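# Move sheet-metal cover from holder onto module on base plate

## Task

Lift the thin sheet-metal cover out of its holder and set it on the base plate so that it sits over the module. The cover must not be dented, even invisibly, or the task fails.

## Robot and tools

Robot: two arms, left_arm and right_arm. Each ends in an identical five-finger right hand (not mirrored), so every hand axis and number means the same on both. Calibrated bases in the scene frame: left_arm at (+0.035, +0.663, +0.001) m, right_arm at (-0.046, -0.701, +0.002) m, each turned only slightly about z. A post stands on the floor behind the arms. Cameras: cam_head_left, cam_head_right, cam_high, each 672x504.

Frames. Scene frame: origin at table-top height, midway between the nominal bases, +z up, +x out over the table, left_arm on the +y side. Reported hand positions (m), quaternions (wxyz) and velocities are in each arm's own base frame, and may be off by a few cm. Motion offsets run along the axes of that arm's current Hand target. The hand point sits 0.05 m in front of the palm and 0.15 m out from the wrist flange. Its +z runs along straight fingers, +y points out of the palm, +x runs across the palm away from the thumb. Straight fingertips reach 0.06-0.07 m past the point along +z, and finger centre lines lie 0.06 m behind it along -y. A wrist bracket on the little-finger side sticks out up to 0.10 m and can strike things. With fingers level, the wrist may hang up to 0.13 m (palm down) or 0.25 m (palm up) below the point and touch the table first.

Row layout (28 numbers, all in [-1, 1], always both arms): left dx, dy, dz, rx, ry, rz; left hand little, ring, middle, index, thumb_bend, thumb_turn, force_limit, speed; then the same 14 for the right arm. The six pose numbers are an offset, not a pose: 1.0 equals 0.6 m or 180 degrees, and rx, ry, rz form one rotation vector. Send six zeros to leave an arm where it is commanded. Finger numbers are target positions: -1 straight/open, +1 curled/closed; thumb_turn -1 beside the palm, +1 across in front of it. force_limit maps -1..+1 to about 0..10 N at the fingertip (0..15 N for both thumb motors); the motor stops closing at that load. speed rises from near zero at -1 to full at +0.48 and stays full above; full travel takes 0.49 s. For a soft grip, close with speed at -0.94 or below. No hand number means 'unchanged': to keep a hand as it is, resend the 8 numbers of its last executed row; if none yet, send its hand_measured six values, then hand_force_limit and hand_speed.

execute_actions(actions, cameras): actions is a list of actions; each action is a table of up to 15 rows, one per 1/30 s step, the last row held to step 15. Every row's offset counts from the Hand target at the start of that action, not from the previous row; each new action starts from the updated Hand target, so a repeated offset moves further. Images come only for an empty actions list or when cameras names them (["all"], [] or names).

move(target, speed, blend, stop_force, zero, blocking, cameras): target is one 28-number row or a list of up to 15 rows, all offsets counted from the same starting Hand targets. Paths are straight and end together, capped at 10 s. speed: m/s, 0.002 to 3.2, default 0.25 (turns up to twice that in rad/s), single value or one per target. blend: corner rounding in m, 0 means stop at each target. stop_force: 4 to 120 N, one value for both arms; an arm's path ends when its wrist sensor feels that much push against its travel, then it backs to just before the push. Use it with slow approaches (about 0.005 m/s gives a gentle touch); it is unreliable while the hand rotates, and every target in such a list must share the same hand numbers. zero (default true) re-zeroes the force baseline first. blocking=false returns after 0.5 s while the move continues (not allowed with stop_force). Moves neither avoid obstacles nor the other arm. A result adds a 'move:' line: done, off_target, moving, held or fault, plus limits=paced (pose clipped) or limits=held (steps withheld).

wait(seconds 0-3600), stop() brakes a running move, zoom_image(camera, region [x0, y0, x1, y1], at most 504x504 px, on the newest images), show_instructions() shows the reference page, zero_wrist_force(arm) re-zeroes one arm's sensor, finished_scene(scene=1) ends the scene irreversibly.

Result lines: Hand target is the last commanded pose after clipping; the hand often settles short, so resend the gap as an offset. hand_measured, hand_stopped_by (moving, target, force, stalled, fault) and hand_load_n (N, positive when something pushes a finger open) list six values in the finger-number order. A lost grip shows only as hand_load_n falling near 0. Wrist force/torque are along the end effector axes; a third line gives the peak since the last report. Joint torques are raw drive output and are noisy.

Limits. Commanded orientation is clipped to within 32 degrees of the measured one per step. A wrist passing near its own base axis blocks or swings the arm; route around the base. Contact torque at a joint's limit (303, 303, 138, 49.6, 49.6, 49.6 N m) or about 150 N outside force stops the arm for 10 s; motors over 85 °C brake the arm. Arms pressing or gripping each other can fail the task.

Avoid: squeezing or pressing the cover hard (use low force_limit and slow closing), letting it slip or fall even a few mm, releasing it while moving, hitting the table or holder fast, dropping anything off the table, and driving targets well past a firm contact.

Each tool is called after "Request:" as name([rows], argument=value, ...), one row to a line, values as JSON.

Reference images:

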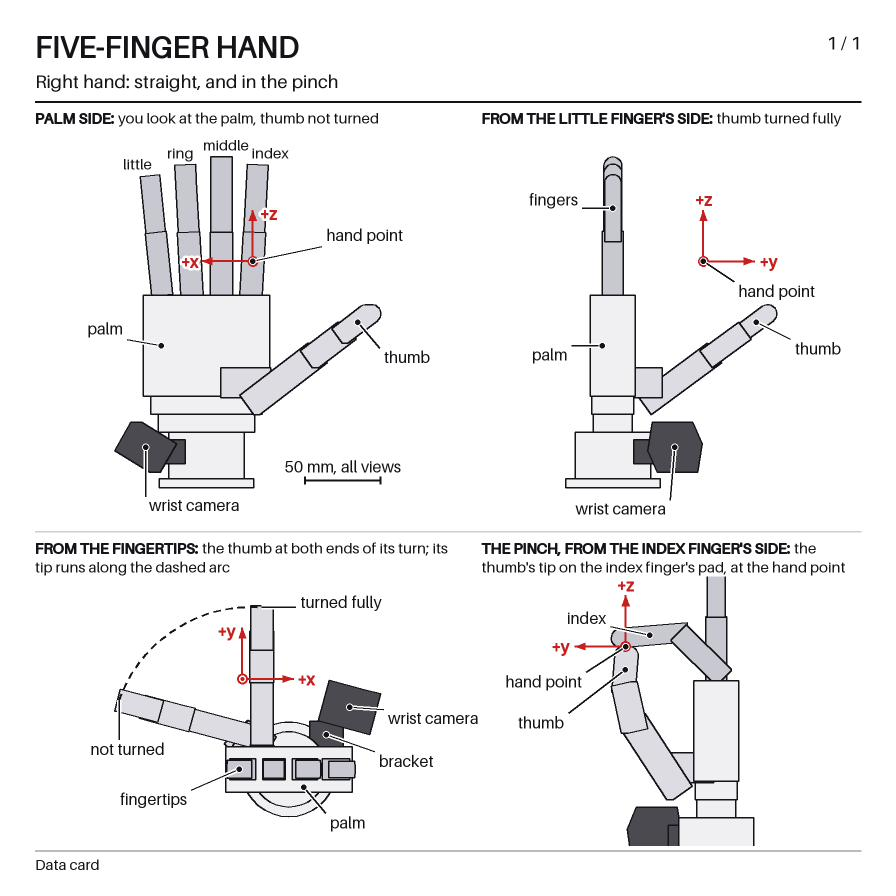

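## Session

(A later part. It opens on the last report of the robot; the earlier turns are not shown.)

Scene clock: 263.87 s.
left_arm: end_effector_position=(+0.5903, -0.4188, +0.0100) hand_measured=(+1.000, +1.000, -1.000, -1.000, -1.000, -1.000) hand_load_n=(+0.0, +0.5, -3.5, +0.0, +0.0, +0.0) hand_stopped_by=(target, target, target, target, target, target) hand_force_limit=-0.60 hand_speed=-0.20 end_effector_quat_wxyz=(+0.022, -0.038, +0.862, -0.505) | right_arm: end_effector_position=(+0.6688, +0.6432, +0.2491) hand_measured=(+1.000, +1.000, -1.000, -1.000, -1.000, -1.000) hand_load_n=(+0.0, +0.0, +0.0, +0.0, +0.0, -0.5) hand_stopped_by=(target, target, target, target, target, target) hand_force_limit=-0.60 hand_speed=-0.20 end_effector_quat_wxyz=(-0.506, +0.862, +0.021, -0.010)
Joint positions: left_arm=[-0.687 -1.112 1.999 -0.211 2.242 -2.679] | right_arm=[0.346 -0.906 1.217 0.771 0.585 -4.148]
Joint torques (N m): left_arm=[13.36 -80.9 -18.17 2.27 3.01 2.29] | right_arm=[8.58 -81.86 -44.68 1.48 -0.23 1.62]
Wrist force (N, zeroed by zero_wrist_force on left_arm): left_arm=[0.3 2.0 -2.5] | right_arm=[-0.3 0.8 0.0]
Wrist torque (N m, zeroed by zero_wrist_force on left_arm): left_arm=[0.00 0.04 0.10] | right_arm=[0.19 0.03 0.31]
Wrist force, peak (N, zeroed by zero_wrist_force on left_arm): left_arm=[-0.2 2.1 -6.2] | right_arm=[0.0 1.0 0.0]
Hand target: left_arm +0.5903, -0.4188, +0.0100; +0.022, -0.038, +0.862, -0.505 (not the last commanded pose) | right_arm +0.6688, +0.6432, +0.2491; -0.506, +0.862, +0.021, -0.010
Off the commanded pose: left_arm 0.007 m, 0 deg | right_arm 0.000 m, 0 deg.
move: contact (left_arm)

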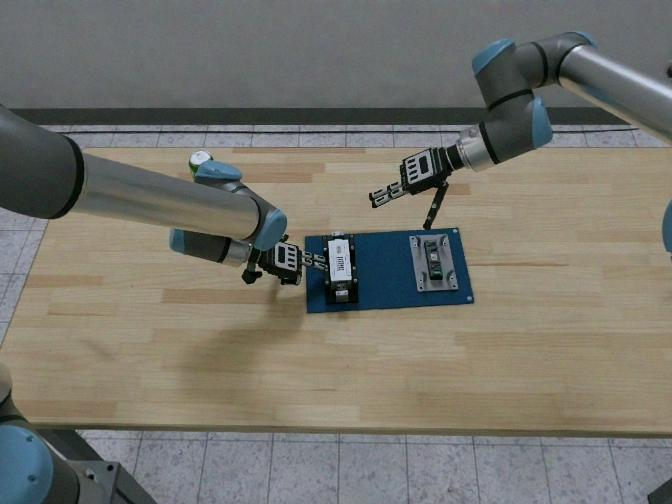

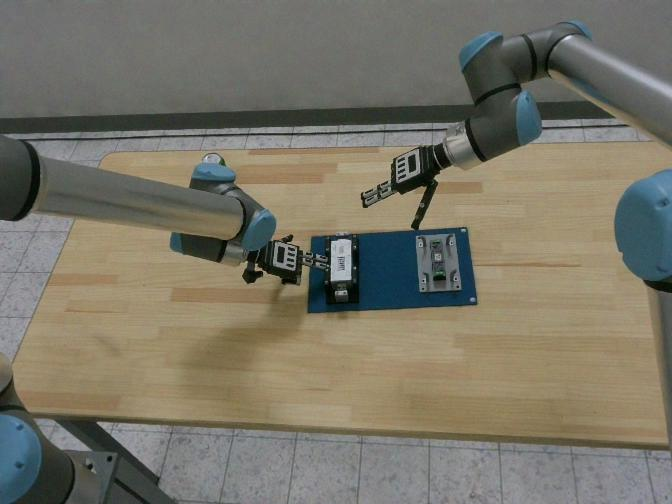

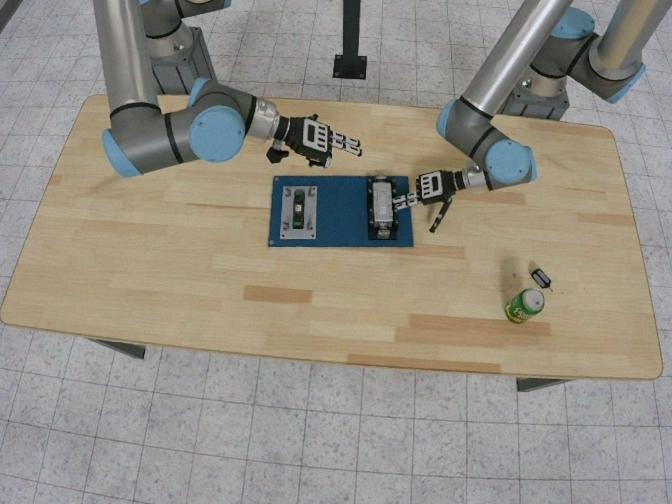

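Request:
move(target=[-0.0258,0.0108,-0.0193,0,0.0583,0.0327,1,1,-1,-1,-1,-1,-0.6,-0.2,0,0,0,0,0,0,1,1,-1,-1,-1,-1,-0.6,-0.2], speed=0.04, cameras=["all"])

Request:
zoom_image(camera="cam_high", region=[360, 170, 430, 240])

Request:
zoom_image(camera="cam_head_right", region=[290, 225, 360, 305])

Scene clock: 270.53 s.
left_arm: end_effector_position=(+0.6047, -0.4042, +0.0100) hand_measured=(+1.000, +1.000, -1.000, -1.000, -1.000, -1.000) hand_load_n=(+0.0, +0.0, +0.0, +0.0, +0.0, +0.0) hand_stopped_by=(target, target, target, target, target, target) hand_force_limit=-0.60 hand_speed=-0.20 end_effector_quat_wxyz=(-0.031, +0.052, +0.861, -0.504) end_effector_velocity=(+0.000, +0.001, -0.001) end_effector_angular_velocity=(+0.002, +0.000, +0.005) | right_arm: end_effector_position=(+0.6688, +0.6432, +0.2491) hand_measured=(+1.000, +1.000, -1.000, -1.000, -1.000, -1.000) hand_load_n=(+0.0, +0.0, +0.0, +0.0, +0.0, +0.0) hand_stopped_by=(target, target, target, target, target, target) hand_force_limit=-0.60 hand_speed=-0.20 end_effector_quat_wxyz=(-0.506, +0.862, +0.021, -0.010)
Joint positions: left_arm=[-0.6 -1.014 1.869 0.028 2.456 -2.386] | right_arm=[0.346 -0.906 1.217 0.771 0.585 -4.148]
Joint velocities: left_arm=[0 0 0.003 -0.005 -0.004 -0.004] | right_arm=[within noise]
Joint torques (N m): left_arm=[-11.43 -86.14 -16.37 1.02 -0.95 -3.17] | right_arm=[8 -82.78 -43.78 1.71 0.02 1.46]
Wrist force (N, zeroed by zero_wrist_force on left_arm): left_arm=[-0.1 0.1 0.0] | right_arm=[-0.2 0.6 0.0]
Wrist torque (N m, zeroed by zero_wrist_force on left_arm): left_arm=[0.02 0.01 0.08] | right_arm=[0.15 0.01 0.31]
Wrist force, peak (N, zeroed by zero_wrist_force on left_arm): left_arm=[-0.1 2.7 -3.3] | right_arm=[-0.1 1.0 0.1]
Hand target: left_arm +0.6045, -0.4042, +0.0100; -0.031, +0.052, +0.862, -0.504 | right_arm +0.6688, +0.6432, +0.2491; -0.506, +0.862, +0.021, -0.010
Off the commanded pose: left_arm 0.000 m, 0 deg | right_arm 0.000 m, 0 deg.
move: done

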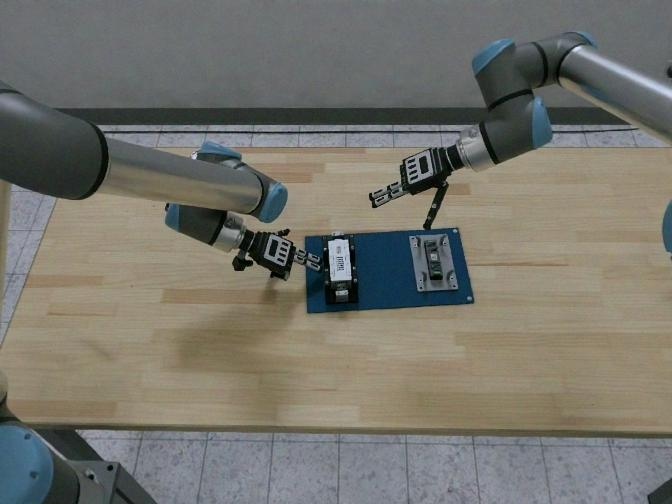

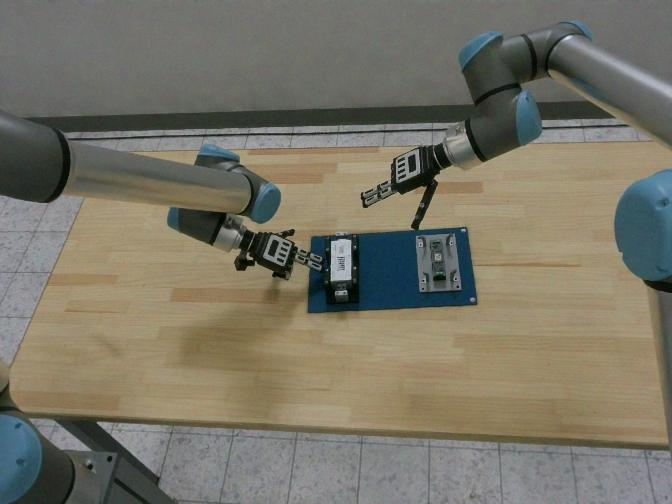

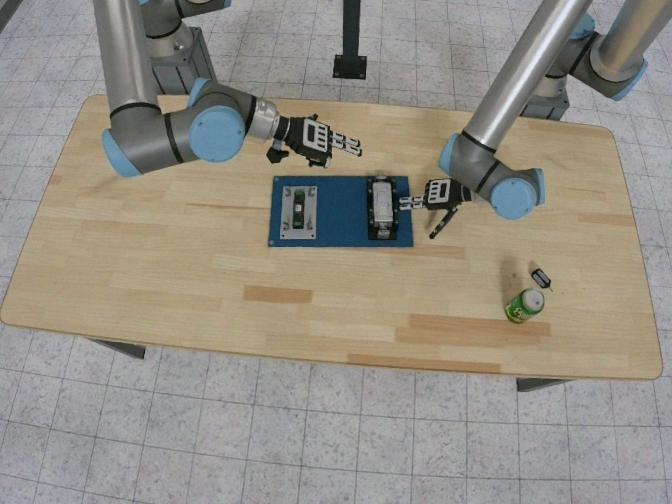

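Scaled by 7.200 from the camera's image (finer frame: 960x720).

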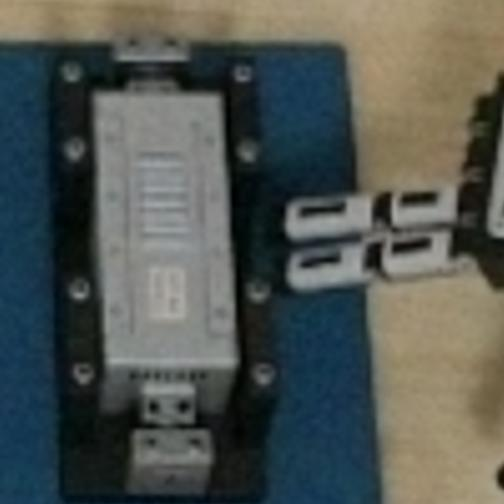

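Scaled by 6.300 from the camera's image (finer frame: 960x720).

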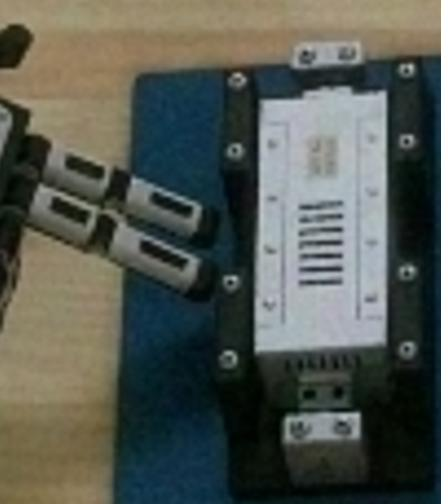

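Request:
zero_wrist_force(arm="left_arm")

Request:
move(target=[-0.00695,-0.01594,0.02843,0,0,0,1,1,-1,-1,-1,-1,-0.6,-0.2,0,0,0,0,0,0,1,1,-1,-1,-1,-1,-0.6,-0.2], speed=0.01, stop_force=4, cameras=["cam_high"])

Request:
zoom_image(camera="cam_high", region=[360, 170, 430, 240])

Wrist force sensor zeroed.

Scene clock: 274.07 s.
left_arm: end_effector_position=(+0.6061, -0.4222, +0.0100) hand_measured=(+1.000, +1.000, -1.000, -1.000, -1.000, -1.000) hand_load_n=(+0.0, +0.0, -0.5, -1.5, +0.0, +0.0) hand_stopped_by=(target, target, target, target, target, target) hand_force_limit=-0.60 hand_speed=-0.20 end_effector_quat_wxyz=(-0.031, +0.052, +0.862, -0.504) | right_arm: end_effector_position=(+0.6688, +0.6432, +0.2491) hand_measured=(+1.000, +1.000, -1.000, -1.000, -1.000, -1.000) hand_load_n=(+0.0, +0.0, +0.0, -0.5, +0.0, +0.0) hand_stopped_by=(target, target, target, target, target, target) hand_force_limit=-0.60 hand_speed=-0.20 end_effector_quat_wxyz=(-0.506, +0.862, +0.021, -0.010)
Joint positions: left_arm=[-0.623 -1.009 1.856 0.016 2.441 -2.413] | right_arm=[0.346 -0.906 1.217 0.771 0.585 -4.148]
Joint torques (N m): left_arm=[13.24 -88.62 -17.67 3.74 3.35 2.51] | right_arm=[8.03 -83.01 -42.31 1.95 0.03 1.29]
Wrist force (N, zeroed by zero_wrist_force on left_arm): left_arm=[0.7 1.0 -4.8] | right_arm=[-0.3 0.7 0.2]
Wrist torque (N m, zeroed by zero_wrist_force on left_arm): left_arm=[0.10 0.10 -0.05] | right_arm=[0.16 0.01 0.31]
Wrist force, peak (N, zeroed by zero_wrist_force on left_arm): left_arm=[1.1 1.8 -6.5] | right_arm=[-0.5 0.8 0.1]
Hand target: left_arm +0.6062, -0.4222, +0.0100; -0.031, +0.052, +0.862, -0.504 (not the last commanded pose) | right_arm +0.6688, +0.6432, +0.2491; -0.506, +0.862, +0.021, -0.010
Off the commanded pose: left_arm 0.002 m, 0 deg | right_arm 0.000 m, 0 deg.
move: contact (left_arm)

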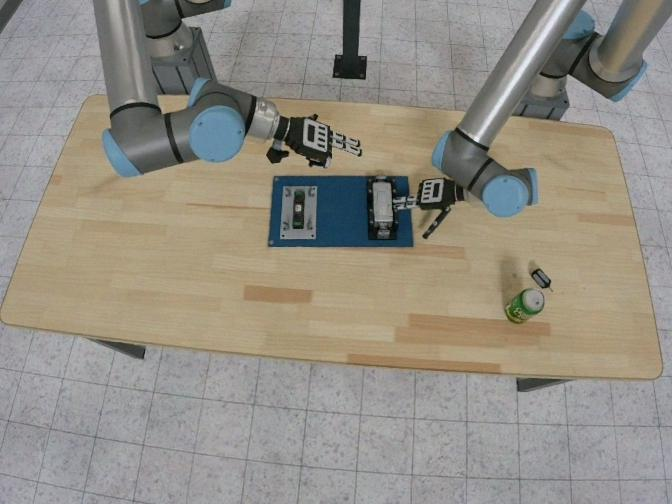

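Scaled by 7.200 from the camera's image (finer frame: 960x720).

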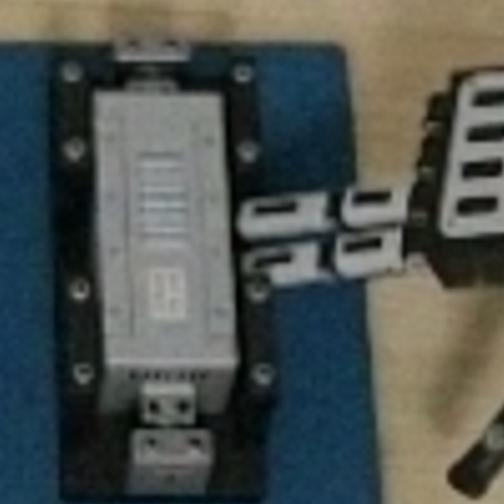

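Request:
move(target=[0,0,0,0,0,0,1,1,-1,-1,-1,-1,-0.6,-0.2,-0.0127,0.1793,0.1268,0,0.0583,0.0327,1,1,-1,-1,-1,-1,-0.6,-0.2], speed=0.1, cameras=["all"])

Request:
zoom_image(camera="cam_high", region=[310, 140, 410, 240])

Request:
zoom_image(camera="cam_head_left", region=[300, 215, 400, 315])

Request:
zoom_image(camera="cam_head_right", region=[300, 215, 400, 315])

Scene clock: 277.37 s.
left_arm: end_effector_position=(+0.6062, -0.4222, +0.0100) hand_measured=(+1.000, +1.000, -1.000, -1.000, -1.000, -1.000) hand_load_n=(+0.0, +0.0, -0.5, -1.5, +0.0, +0.0) hand_stopped_by=(target, target, target, target, target, target) hand_force_limit=-0.60 hand_speed=-0.20 end_effector_quat_wxyz=(-0.031, +0.052, +0.862, -0.504) | right_arm: end_effector_position=(+0.6609, +0.6570, +0.1180) hand_measured=(+1.000, +1.000, -1.000, -1.000, -1.000, -1.000) hand_load_n=(+0.0, +0.0, +0.0, +0.0, +0.0, +0.0) hand_stopped_by=(target, target, target, target, target, target) hand_force_limit=-0.60 hand_speed=-0.20 end_effector_quat_wxyz=(-0.505, +0.859, -0.070, +0.042)
Joint positions: left_arm=[-0.623 -1.009 1.856 0.016 2.441 -2.413] | right_arm=[0.381 -0.921 1.445 0.297 0.727 -3.82]
Joint torques (N m): left_arm=[14.27 -89.78 -18.51 3.5 3.09 2.39] | right_arm=[-8.62 -108.32 -38.28 0.76 -1.08 0.57]
Wrist force (N, zeroed by zero_wrist_force on left_arm): left_arm=[1.1 1.7 -3.8] | right_arm=[-0.1 0.4 0.3]
Wrist torque (N m, zeroed by zero_wrist_force on left_arm): left_arm=[0.13 0.01 -0.01] | right_arm=[0.11 0.02 0.35]
Wrist force, peak (N, zeroed by zero_wrist_force on left_arm): left_arm=[0.5 2.2 -4.6] | right_arm=[-0.5 1.5 1.1]
Hand target: left_arm +0.6062, -0.4222, +0.0100; -0.031, +0.052, +0.862, -0.504 | right_arm +0.6610, +0.6569, +0.1181; -0.505, +0.859, -0.070, +0.042
Off the commanded pose: left_arm 0.000 m, 0 deg | right_arm 0.000 m, 0 deg.
move: done

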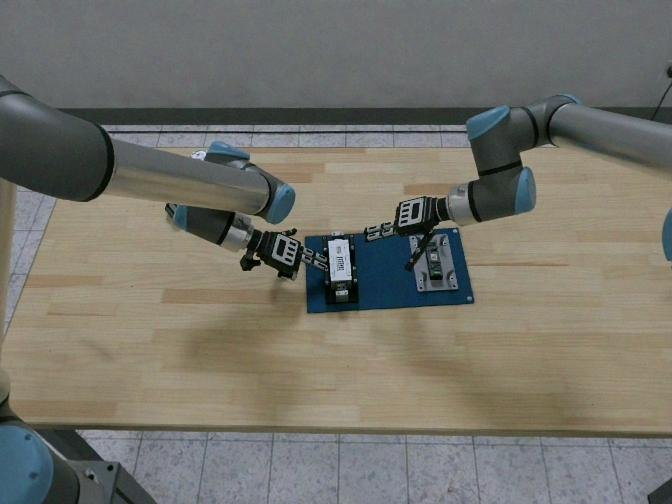

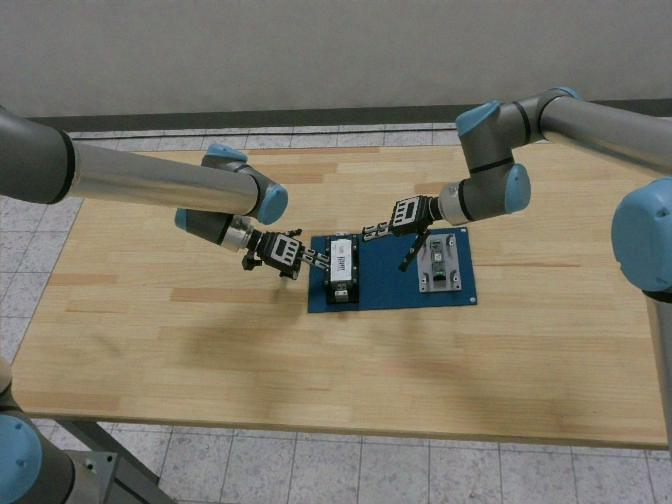

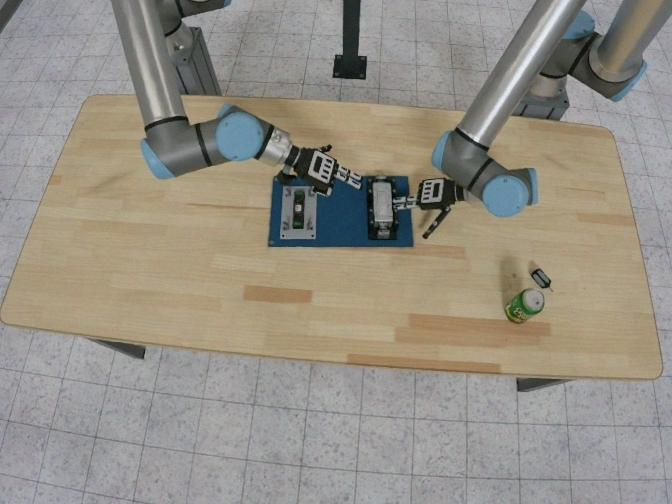

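Scaled by 5.040 from the camera's image (finer frame: 960x720).

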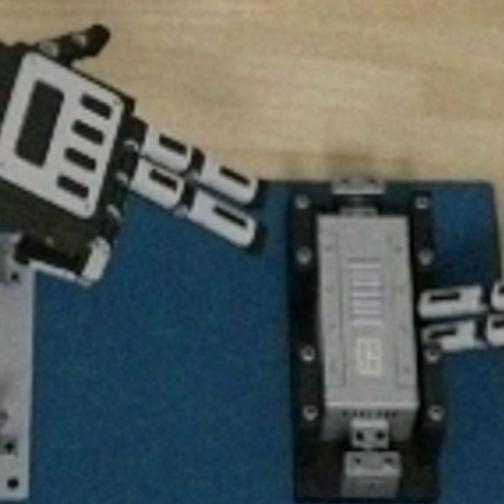

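Scaled by 5.040 from the camera's image (finer frame: 960x720).

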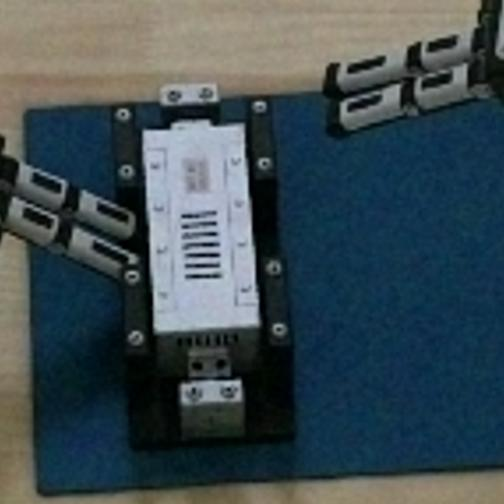

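Scaled by 5.040 from the camera's image (finer frame: 960x720).

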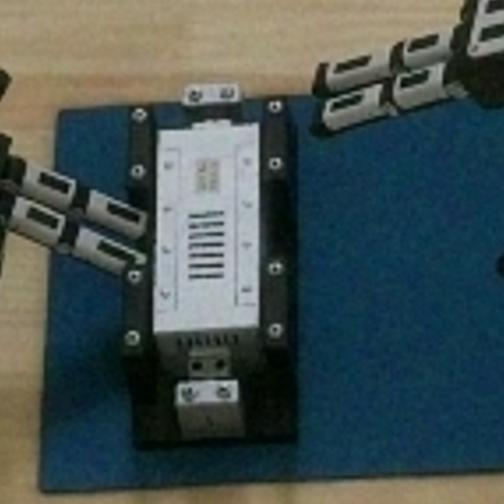

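Request:
move(target=[0,0,0,0,0,0,1,1,-1,-1,-1,-1,-0.6,-0.2,0.0077,0.0997,0.0950,0,0,0,1,1,-1,-1,-1,-1,-0.6,-0.2], speed=0.06, stop_force=6, cameras=["all"])

Request:
zoom_image(camera="cam_high", region=[290, 150, 420, 250])

Request:
zoom_image(camera="cam_head_left", region=[320, 215, 470, 315])

Request:
zoom_image(camera="cam_head_right", region=[320, 215, 470, 315])

Scene clock: 281.47 s.
left_arm: end_effector_position=(+0.6062, -0.4222, +0.0100) hand_measured=(+1.000, +1.000, -1.000, -1.000, -1.000, -1.000) hand_load_n=(+0.0, +0.0, -0.5, -1.5, +0.0, +0.0) hand_stopped_by=(target, target, target, target, target, target) hand_force_limit=-0.60 hand_speed=-0.20 end_effector_quat_wxyz=(-0.031, +0.052, +0.862, -0.504) | right_arm: end_effector_position=(+0.6691, +0.6766, +0.0381) hand_measured=(+1.000, +1.000, -1.000, -1.000, -1.000, -1.000) hand_load_n=(+0.0, +0.0, +0.0, +0.0, +0.0, +0.0) hand_stopped_by=(target, target, target, target, target, target) hand_force_limit=-0.60 hand_speed=-0.20 end_effector_quat_wxyz=(-0.505, +0.859, -0.070, +0.042)
Joint positions: left_arm=[-0.623 -1.009 1.856 0.016 2.441 -2.413] | right_arm=[0.4 -0.827 1.439 0.194 0.74 -3.8]
Joint torques (N m): left_arm=[12.67 -88.6 -18.42 3.58 3.12 2.51] | right_arm=[-8.26 -114.99 -26.36 4.55 -3.14 -1.94]
Wrist force (N, zeroed by zero_wrist_force on left_arm): left_arm=[0.7 1.3 -3.6] | right_arm=[-0.4 0.2 0.8]
Wrist torque (N m, zeroed by zero_wrist_force on left_arm): left_arm=[0.05 0.07 -0.05] | right_arm=[0.04 0.05 0.13]
Wrist force, peak (N, zeroed by zero_wrist_force on left_arm): left_arm=[0.8 1.7 -4.4] | right_arm=[-0.6 0.7 1.1]
Hand target: left_arm +0.6062, -0.4222, +0.0100; -0.031, +0.052, +0.862, -0.504 | right_arm +0.6691, +0.6766, +0.0381; -0.505, +0.859, -0.070, +0.042
Off the commanded pose: left_arm 0.000 m, 0 deg | right_arm 0.000 m, 0 deg.
move: done

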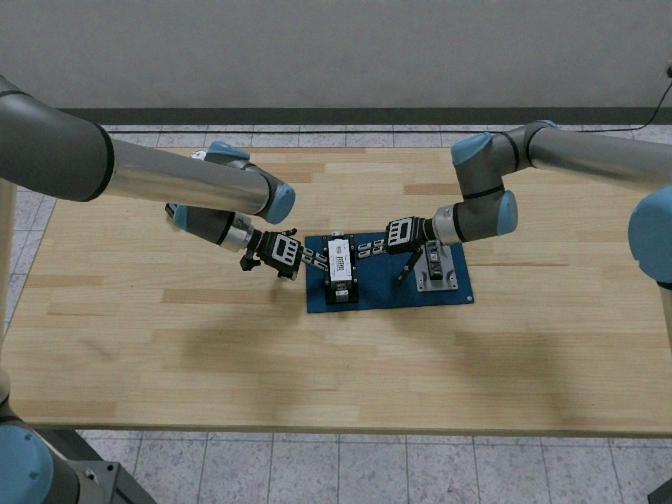

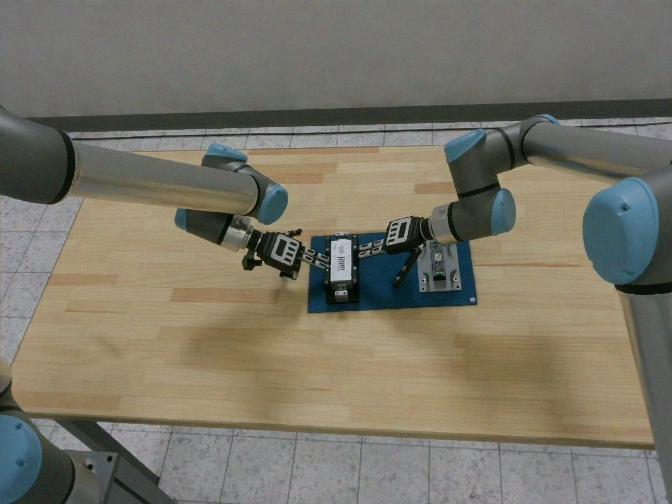

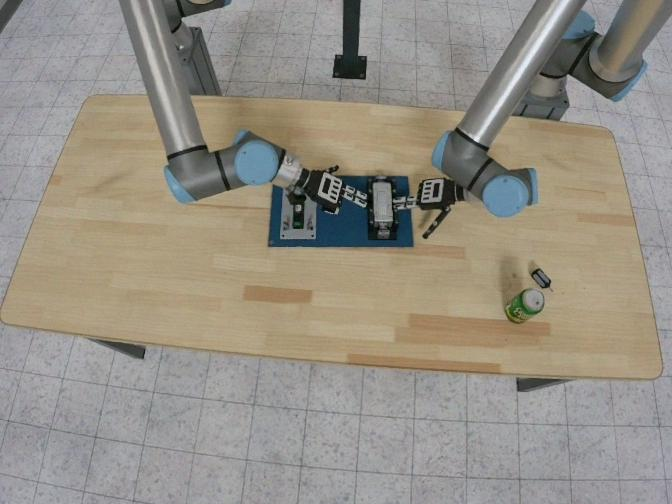

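Scaled by 3.877 from the camera's image (finer frame: 960x720).

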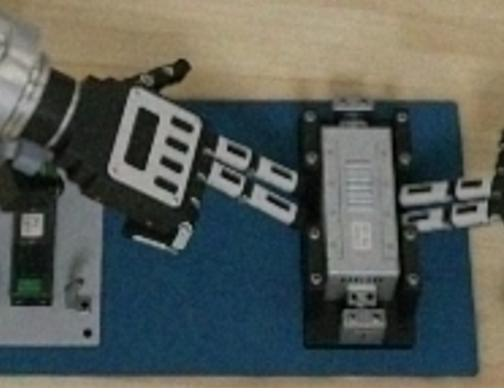

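Scaled by 3.360 from the camera's image (finer frame: 960x720).

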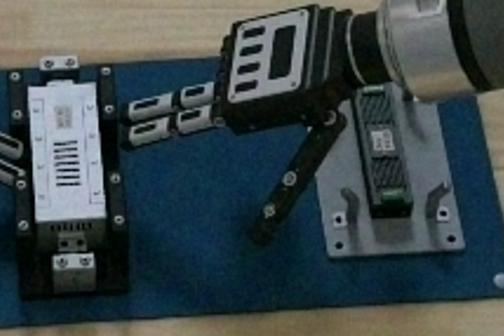

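Scaled by 3.360 from the camera's image (finer frame: 960x720).

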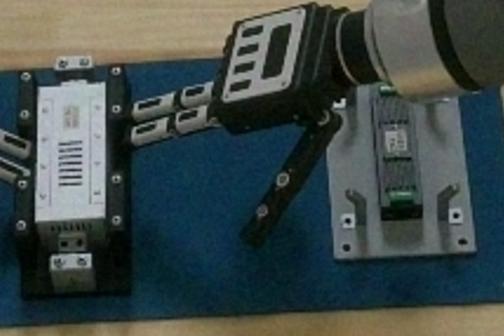

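Request:
move(target=[0,0,0,0,0,0,1,1,-1,-1,-1,-1,-0.6,-0.2,-0.0023,0.0477,0.0205,0,0,0,1,1,-1,-1,-1,-1,-0.6,-0.2], speed=0.03, stop_force=5, cameras=["all"])

Request:
zoom_image(camera="cam_high", region=[340, 165, 430, 245])

Request:
zoom_image(camera="cam_head_left", region=[300, 225, 390, 305])

Request:
zoom_image(camera="cam_head_right", region=[300, 225, 390, 305])

Scene clock: 285.77 s.
left_arm: end_effector_position=(+0.6062, -0.4222, +0.0100) hand_measured=(+1.000, +1.000, -1.000, -1.000, -1.000, -1.000) hand_load_n=(+0.0, +0.0, -0.5, -1.5, +0.0, +0.0) hand_stopped_by=(target, target, target, target, target, target) hand_force_limit=-0.60 hand_speed=-0.20 end_effector_quat_wxyz=(-0.031, +0.052, +0.862, -0.504) | right_arm: end_effector_position=(+0.6673, +0.6736, +0.0071) hand_measured=(+1.000, +1.000, -1.000, -1.000, -1.000, -1.000) hand_load_n=(+0.0, +0.0, +0.0, +0.0, +0.0, +0.0) hand_stopped_by=(target, target, target, target, target, target) hand_force_limit=-0.60 hand_speed=-0.20 end_effector_quat_wxyz=(-0.505, +0.859, -0.070, +0.042)
Joint positions: left_arm=[-0.623 -1.009 1.856 0.016 2.441 -2.413] | right_arm=[0.397 -0.801 1.456 0.153 0.739 -3.802]
Joint torques (N m): left_arm=[12.95 -89.62 -18.89 3.45 3.25 2.55] | right_arm=[5.58 -114.84 -41.33 4.51 -1.31 0.93]
Wrist force (N, zeroed by zero_wrist_force on left_arm): left_arm=[1.0 1.6 -4.1] | right_arm=[-0.8 0.0 0.5]
Wrist torque (N m, zeroed by zero_wrist_force on left_arm): left_arm=[0.14 0.04 -0.01] | right_arm=[0.04 0.10 0.30]
Wrist force, peak (N, zeroed by zero_wrist_force on left_arm): left_arm=[0.9 1.6 -4.7] | right_arm=[-0.6 0.5 0.8]
Hand target: left_arm +0.6062, -0.4222, +0.0100; -0.031, +0.052, +0.862, -0.504 | right_arm +0.6673, +0.6737, +0.0071; -0.505, +0.859, -0.070, +0.042
Off the commanded pose: left_arm 0.000 m, 0 deg | right_arm 0.000 m, 0 deg.
move: done

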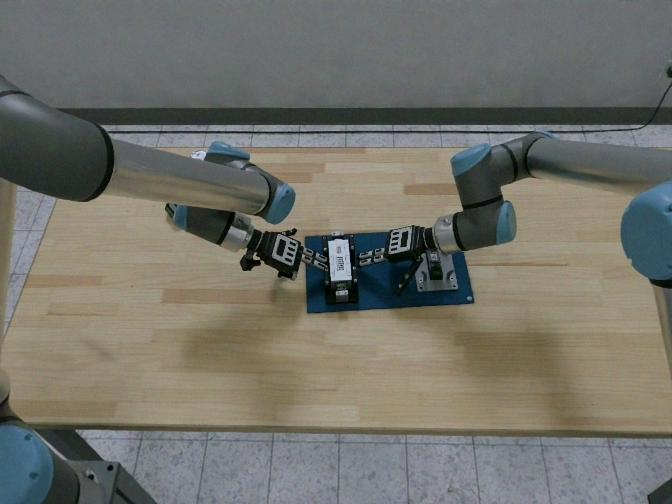

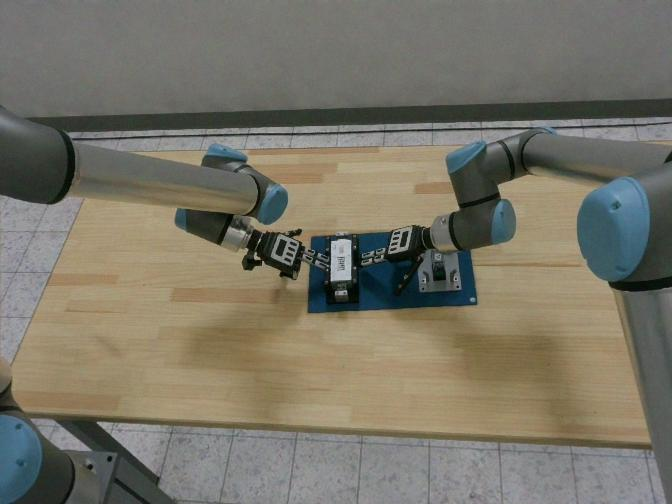

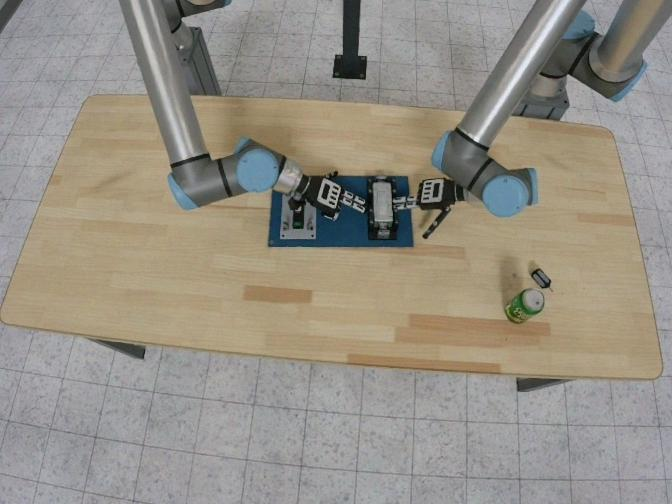

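Scaled by 5.600 from the camera's image (finer frame: 960x720).

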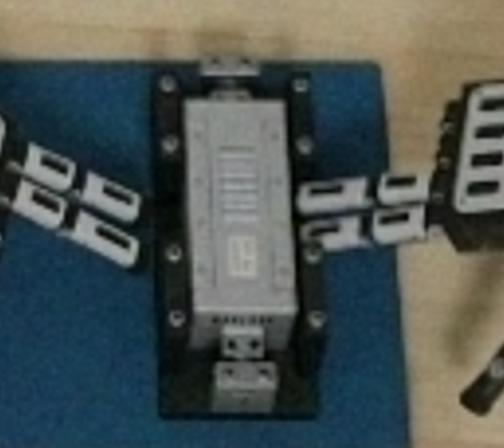

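Scaled by 5.600 from the camera's image (finer frame: 960x720).

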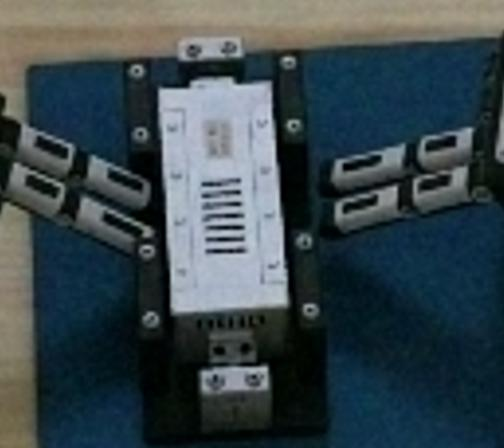

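Scaled by 5.600 from the camera's image (finer frame: 960x720).

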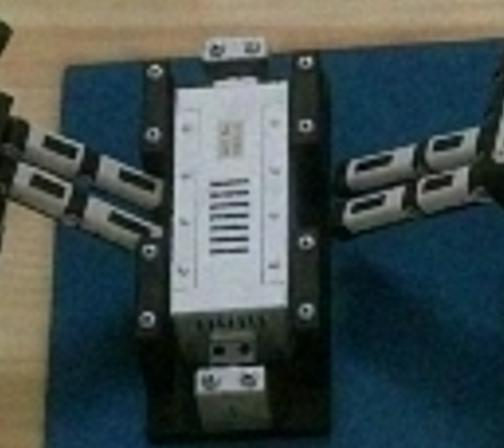

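Request:
zero_wrist_force(arm="right_arm")

Request:
move(target=[0,0,0,0,0,0,1,1,-1,-1,-1,-1,-0.6,-0.2,0,-0.01163,-0.00652,0,0,0,1,1,-1,-1,-1,-1,-0.6,-0.2], speed=0.03)

Request:
move(target=[0,0,0,0,0,0,1,1,-1,-1,-1,-1,-0.6,-0.2,-0.00868,-0.0199,0.0355,0,0,0,1,1,-1,-1,-1,-1,-0.6,-0.2], speed=0.01, stop_force=4, cameras=["all"])

Request:
zoom_image(camera="cam_high", region=[340, 165, 430, 245])

Request:
zoom_image(camera="cam_head_left", region=[300, 225, 390, 305])

Request:
zoom_image(camera="cam_head_right", region=[300, 225, 390, 305])

Wrist force sensor zeroed.

Scene clock: 287.80 s.
left_arm: end_effector_position=(+0.6062, -0.4222, +0.0100) hand_measured=(+1.000, +1.000, -1.000, -1.000, -1.000, -1.000) hand_load_n=(+0.0, +0.0, -0.5, -1.5, +0.5, +0.0) hand_stopped_by=(target, target, target, target, target, target) hand_force_limit=-0.60 hand_speed=-0.20 end_effector_quat_wxyz=(-0.031, +0.052, +0.862, -0.504) | right_arm: end_effector_position=(+0.6673, +0.6737, +0.0154) hand_measured=(+1.000, +1.000, -1.000, -1.000, -1.000, -1.000) hand_load_n=(-0.5, +0.0, +0.0, +0.0, +0.0, +0.0) hand_stopped_by=(target, target, target, target, target, target) hand_force_limit=-0.60 hand_speed=-0.20 end_effector_quat_wxyz=(-0.505, +0.859, -0.070, +0.042)
Joint positions: left_arm=[-0.623 -1.009 1.856 0.016 2.441 -2.413] | right_arm=[0.397 -0.809 1.454 0.163 0.739 -3.802]
Joint torques (N m): left_arm=[13.08 -87.68 -19.25 3.5 3.25 2.33] | right_arm=[5.91 -84.39 -34.62 0.7 0.05 0.51]
Wrist force (N, zeroed by zero_wrist_force): left_arm=[0.8 1.3 -4.0] | right_arm=[0.2 0.3 -0.3]
Wrist torque (N m, zeroed by zero_wrist_force): left_arm=[0.10 0.07 -0.04] | right_arm=[0.06 -0.02 0.02]
Wrist force, peak (N, zeroed by zero_wrist_force): left_arm=[0.9 2.0 -4.4] | right_arm=[0.2 -0.5 -0.5]
Hand target: left_arm +0.6062, -0.4222, +0.0100; -0.031, +0.052, +0.862, -0.504 | right_arm +0.6673, +0.6736, +0.0151; -0.505, +0.859, -0.070, +0.042
Off the commanded pose: left_arm 0.000 m, 0 deg | right_arm 0.000 m, 0 deg.
move: done

Scene clock: 289.50 s.
left_arm: end_effector_position=(+0.6062, -0.4222, +0.0100) hand_measured=(+1.000, +1.000, -1.000, -1.000, -1.000, -1.000) hand_load_n=(+0.0, +0.0, -0.5, -1.5, +0.0, +0.0) hand_stopped_by=(target, target, target, target, target, target) hand_force_limit=-0.60 hand_speed=-0.20 end_effector_quat_wxyz=(-0.031, +0.052, +0.862, -0.504) | right_arm: end_effector_position=(+0.6670, +0.6788, +0.0151) hand_measured=(+1.000, +1.000, -1.000, -1.000, -1.000, -1.000) hand_load_n=(+0.0, +0.0, -1.5, +0.0, +0.0, -0.5) hand_stopped_by=(target, target, target, target, target, target) hand_force_limit=-0.60 hand_speed=-0.20 end_effector_quat_wxyz=(-0.505, +0.859, -0.070, +0.042)
Joint positions: left_arm=[-0.623 -1.009 1.856 0.016 2.441 -2.413] | right_arm=[0.403 -0.806 1.448 0.162 0.743 -3.796]
Joint torques (N m): left_arm=[13.45 -88.8 -19.69 3.35 3.17 2.36] | right_arm=[-6.48 -116 -26.33 3.05 -3.22 -2.56]
Wrist force (N, zeroed by zero_wrist_force): left_arm=[0.5 1.5 -4.1] | right_arm=[0.3 1.8 -3.4]
Wrist torque (N m, zeroed by zero_wrist_force): left_arm=[0.11 0.12 -0.06] | right_arm=[0.17 0.07 -0.08]
Wrist force, peak (N, zeroed by zero_wrist_force): left_arm=[0.7 2.0 -4.4] | right_arm=[0.5 2.1 -6.7]
Hand target: left_arm +0.6062, -0.4222, +0.0100; -0.031, +0.052, +0.862, -0.504 | right_arm +0.6670, +0.6788, +0.0151; -0.505, +0.859, -0.070, +0.042 (not the last commanded pose)
Off the commanded pose: left_arm 0.000 m, 0 deg | right_arm 0.020 m, 0 deg.
move: contact (right_arm)

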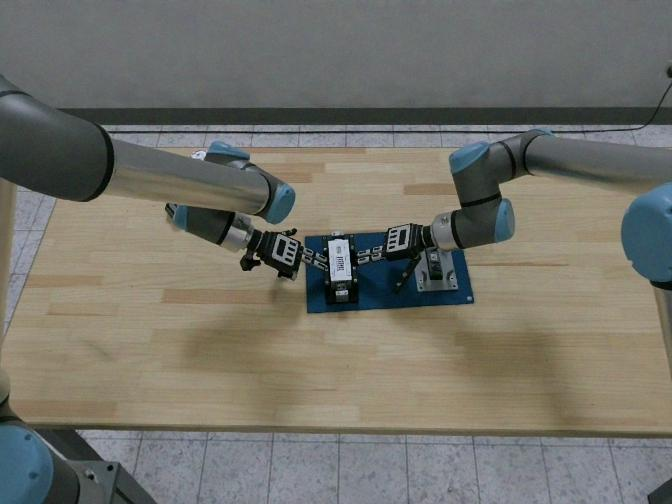

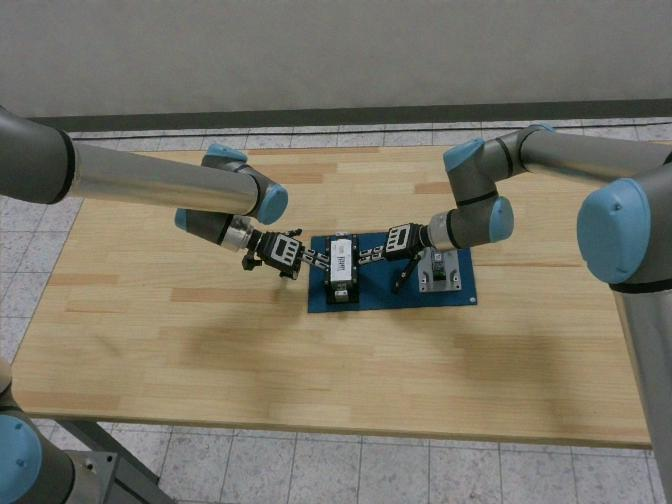

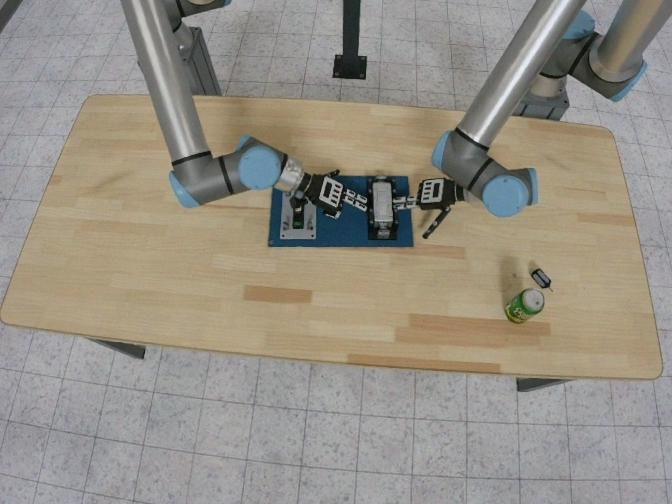

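Scaled by 5.600 from the camera's image (finer frame: 960x720).

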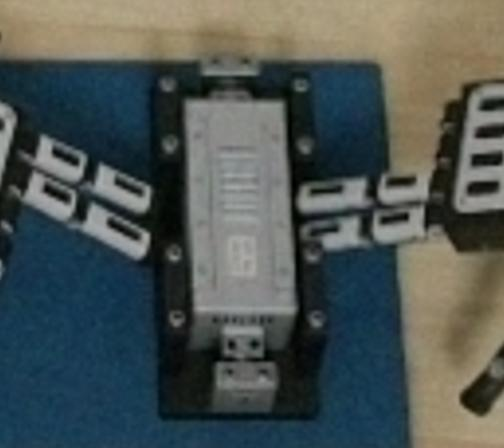

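Scaled by 5.600 from the camera's image (finer frame: 960x720).

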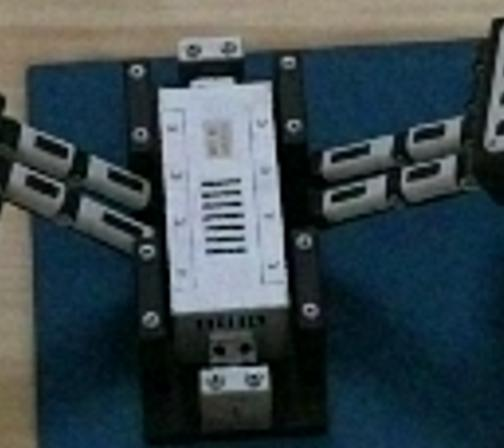

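Scaled by 5.600 from the camera's image (finer frame: 960x720).

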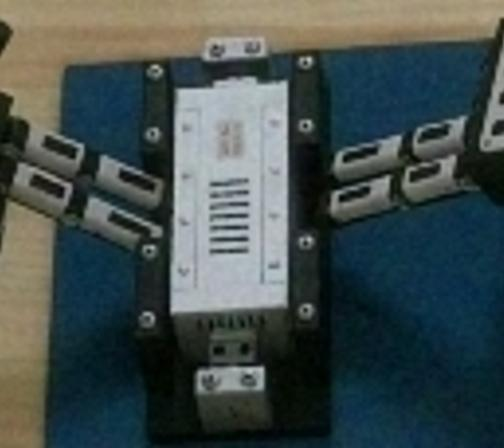

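Request:
move(target=[0.00278,0.0180,-0.00485,0,0,0,1,1,-1,-1,-1,-1,-0.6,-0.2,-0.0049,0.0245,-0.0011,0,0,0,1,1,-1,-1,-1,-1,-0.6,-0.2], speed=0.03, cameras=["all"])

Request:
zero_wrist_force(arm="left_arm")

Request:
zero_wrist_force(arm="right_arm")

Request:
zoom_image(camera="cam_high", region=[340, 165, 430, 245])

Request:
zoom_image(camera="cam_head_left", region=[300, 225, 390, 305])

Request:
zoom_image(camera="cam_head_right", region=[300, 225, 390, 305])

Scene clock: 292.43 s.
left_arm: end_effector_position=(+0.6054, -0.4141, +0.0018) hand_measured=(+1.000, +1.000, -1.000, -1.000, -1.000, -1.000) hand_load_n=(+0.5, +0.0, +0.0, +0.0, +0.0, +0.0) hand_stopped_by=(target, target, target, target, target, target) hand_force_limit=-0.60 hand_speed=-0.20 end_effector_quat_wxyz=(-0.031, +0.052, +0.862, -0.504) | right_arm: end_effector_position=(+0.6628, +0.6716, +0.0024) hand_measured=(+1.000, +1.000, -1.000, -1.000, -1.000, -1.000) hand_load_n=(+0.0, +0.0, +0.0, +0.0, +0.0, +0.0) hand_stopped_by=(target, target, target, target, target, target) hand_force_limit=-0.60 hand_speed=-0.20 end_effector_quat_wxyz=(-0.505, +0.859, -0.070, +0.042)
Joint positions: left_arm=[-0.613 -1.001 1.864 0.009 2.447 -2.401] | right_arm=[0.397 -0.803 1.47 0.141 0.739 -3.803]
Joint torques (N m): left_arm=[-5.69 -86.47 -29.57 3.55 0.87 -2.43] | right_arm=[6.07 -97.59 -40.53 4.54 -1.03 0.55]
Wrist force (N, zeroed by zero_wrist_force): left_arm=[0.0 -0.1 0.2] | right_arm=[0.1 0.3 -0.4]
Wrist torque (N m, zeroed by zero_wrist_force): left_arm=[-0.03 0.00 -0.23] | right_arm=[0.08 0.01 0.01]
Wrist force, peak (N, zeroed by zero_wrist_force): left_arm=[1.1 1.5 -4.5] | right_arm=[0.2 1.3 -3.8]
Hand target: left_arm +0.6054, -0.4142, +0.0020; -0.031, +0.052, +0.862, -0.504 | right_arm +0.6629, +0.6717, +0.0026; -0.505, +0.859, -0.070, +0.042
Off the commanded pose: left_arm 0.000 m, 0 deg | right_arm 0.000 m, 0 deg.
move: done

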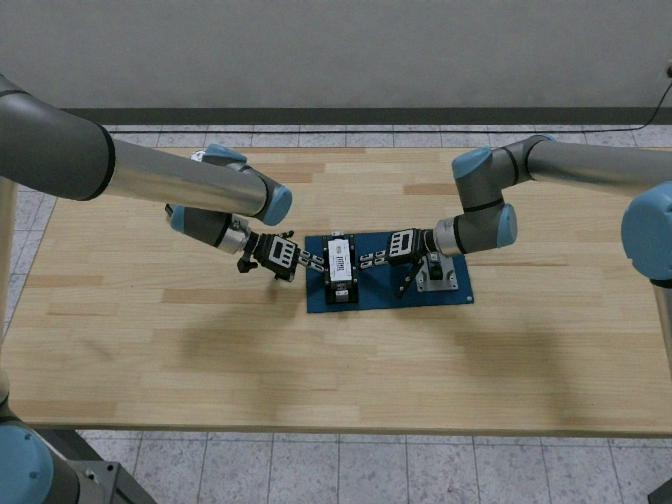

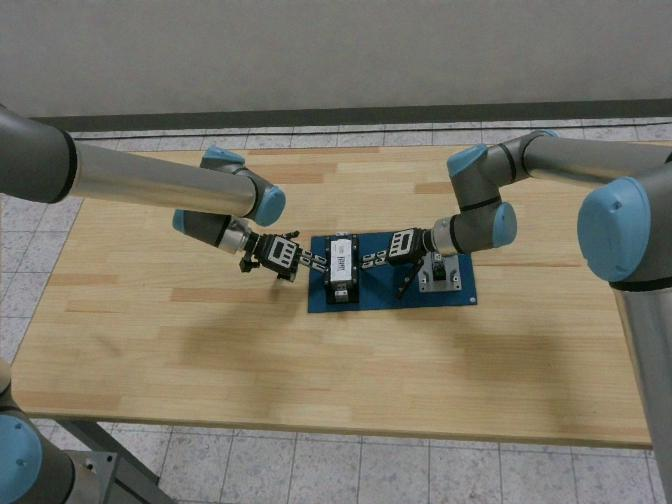

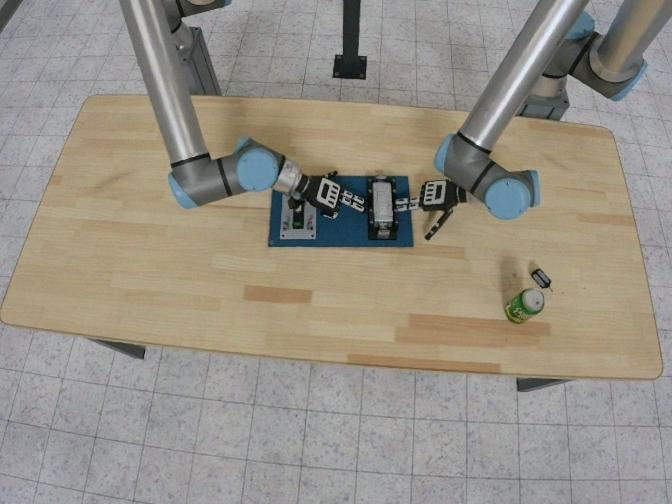

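Wrist force sensor zeroed.

Wrist force sensor zeroed.

Scaled by 5.600 from the camera's image (finer frame: 960x720).

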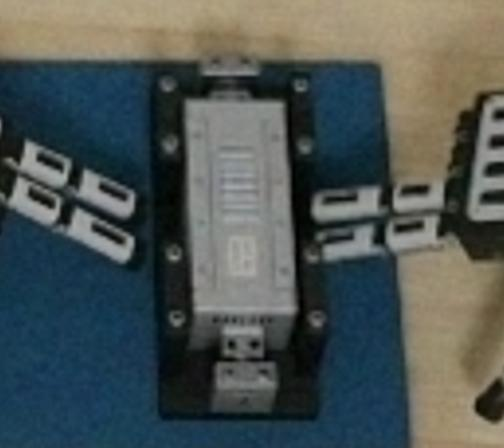

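Scaled by 5.600 from the camera's image (finer frame: 960x720).

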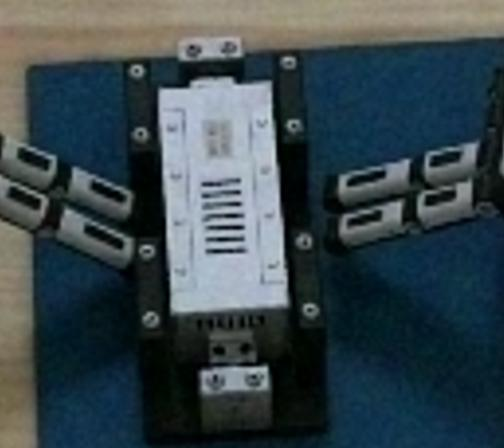

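Scaled by 5.600 from the camera's image (finer frame: 960x720).

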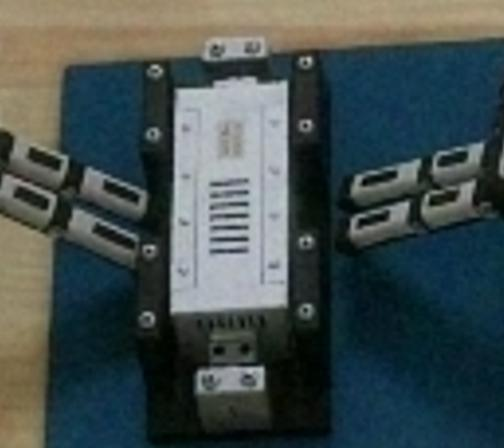

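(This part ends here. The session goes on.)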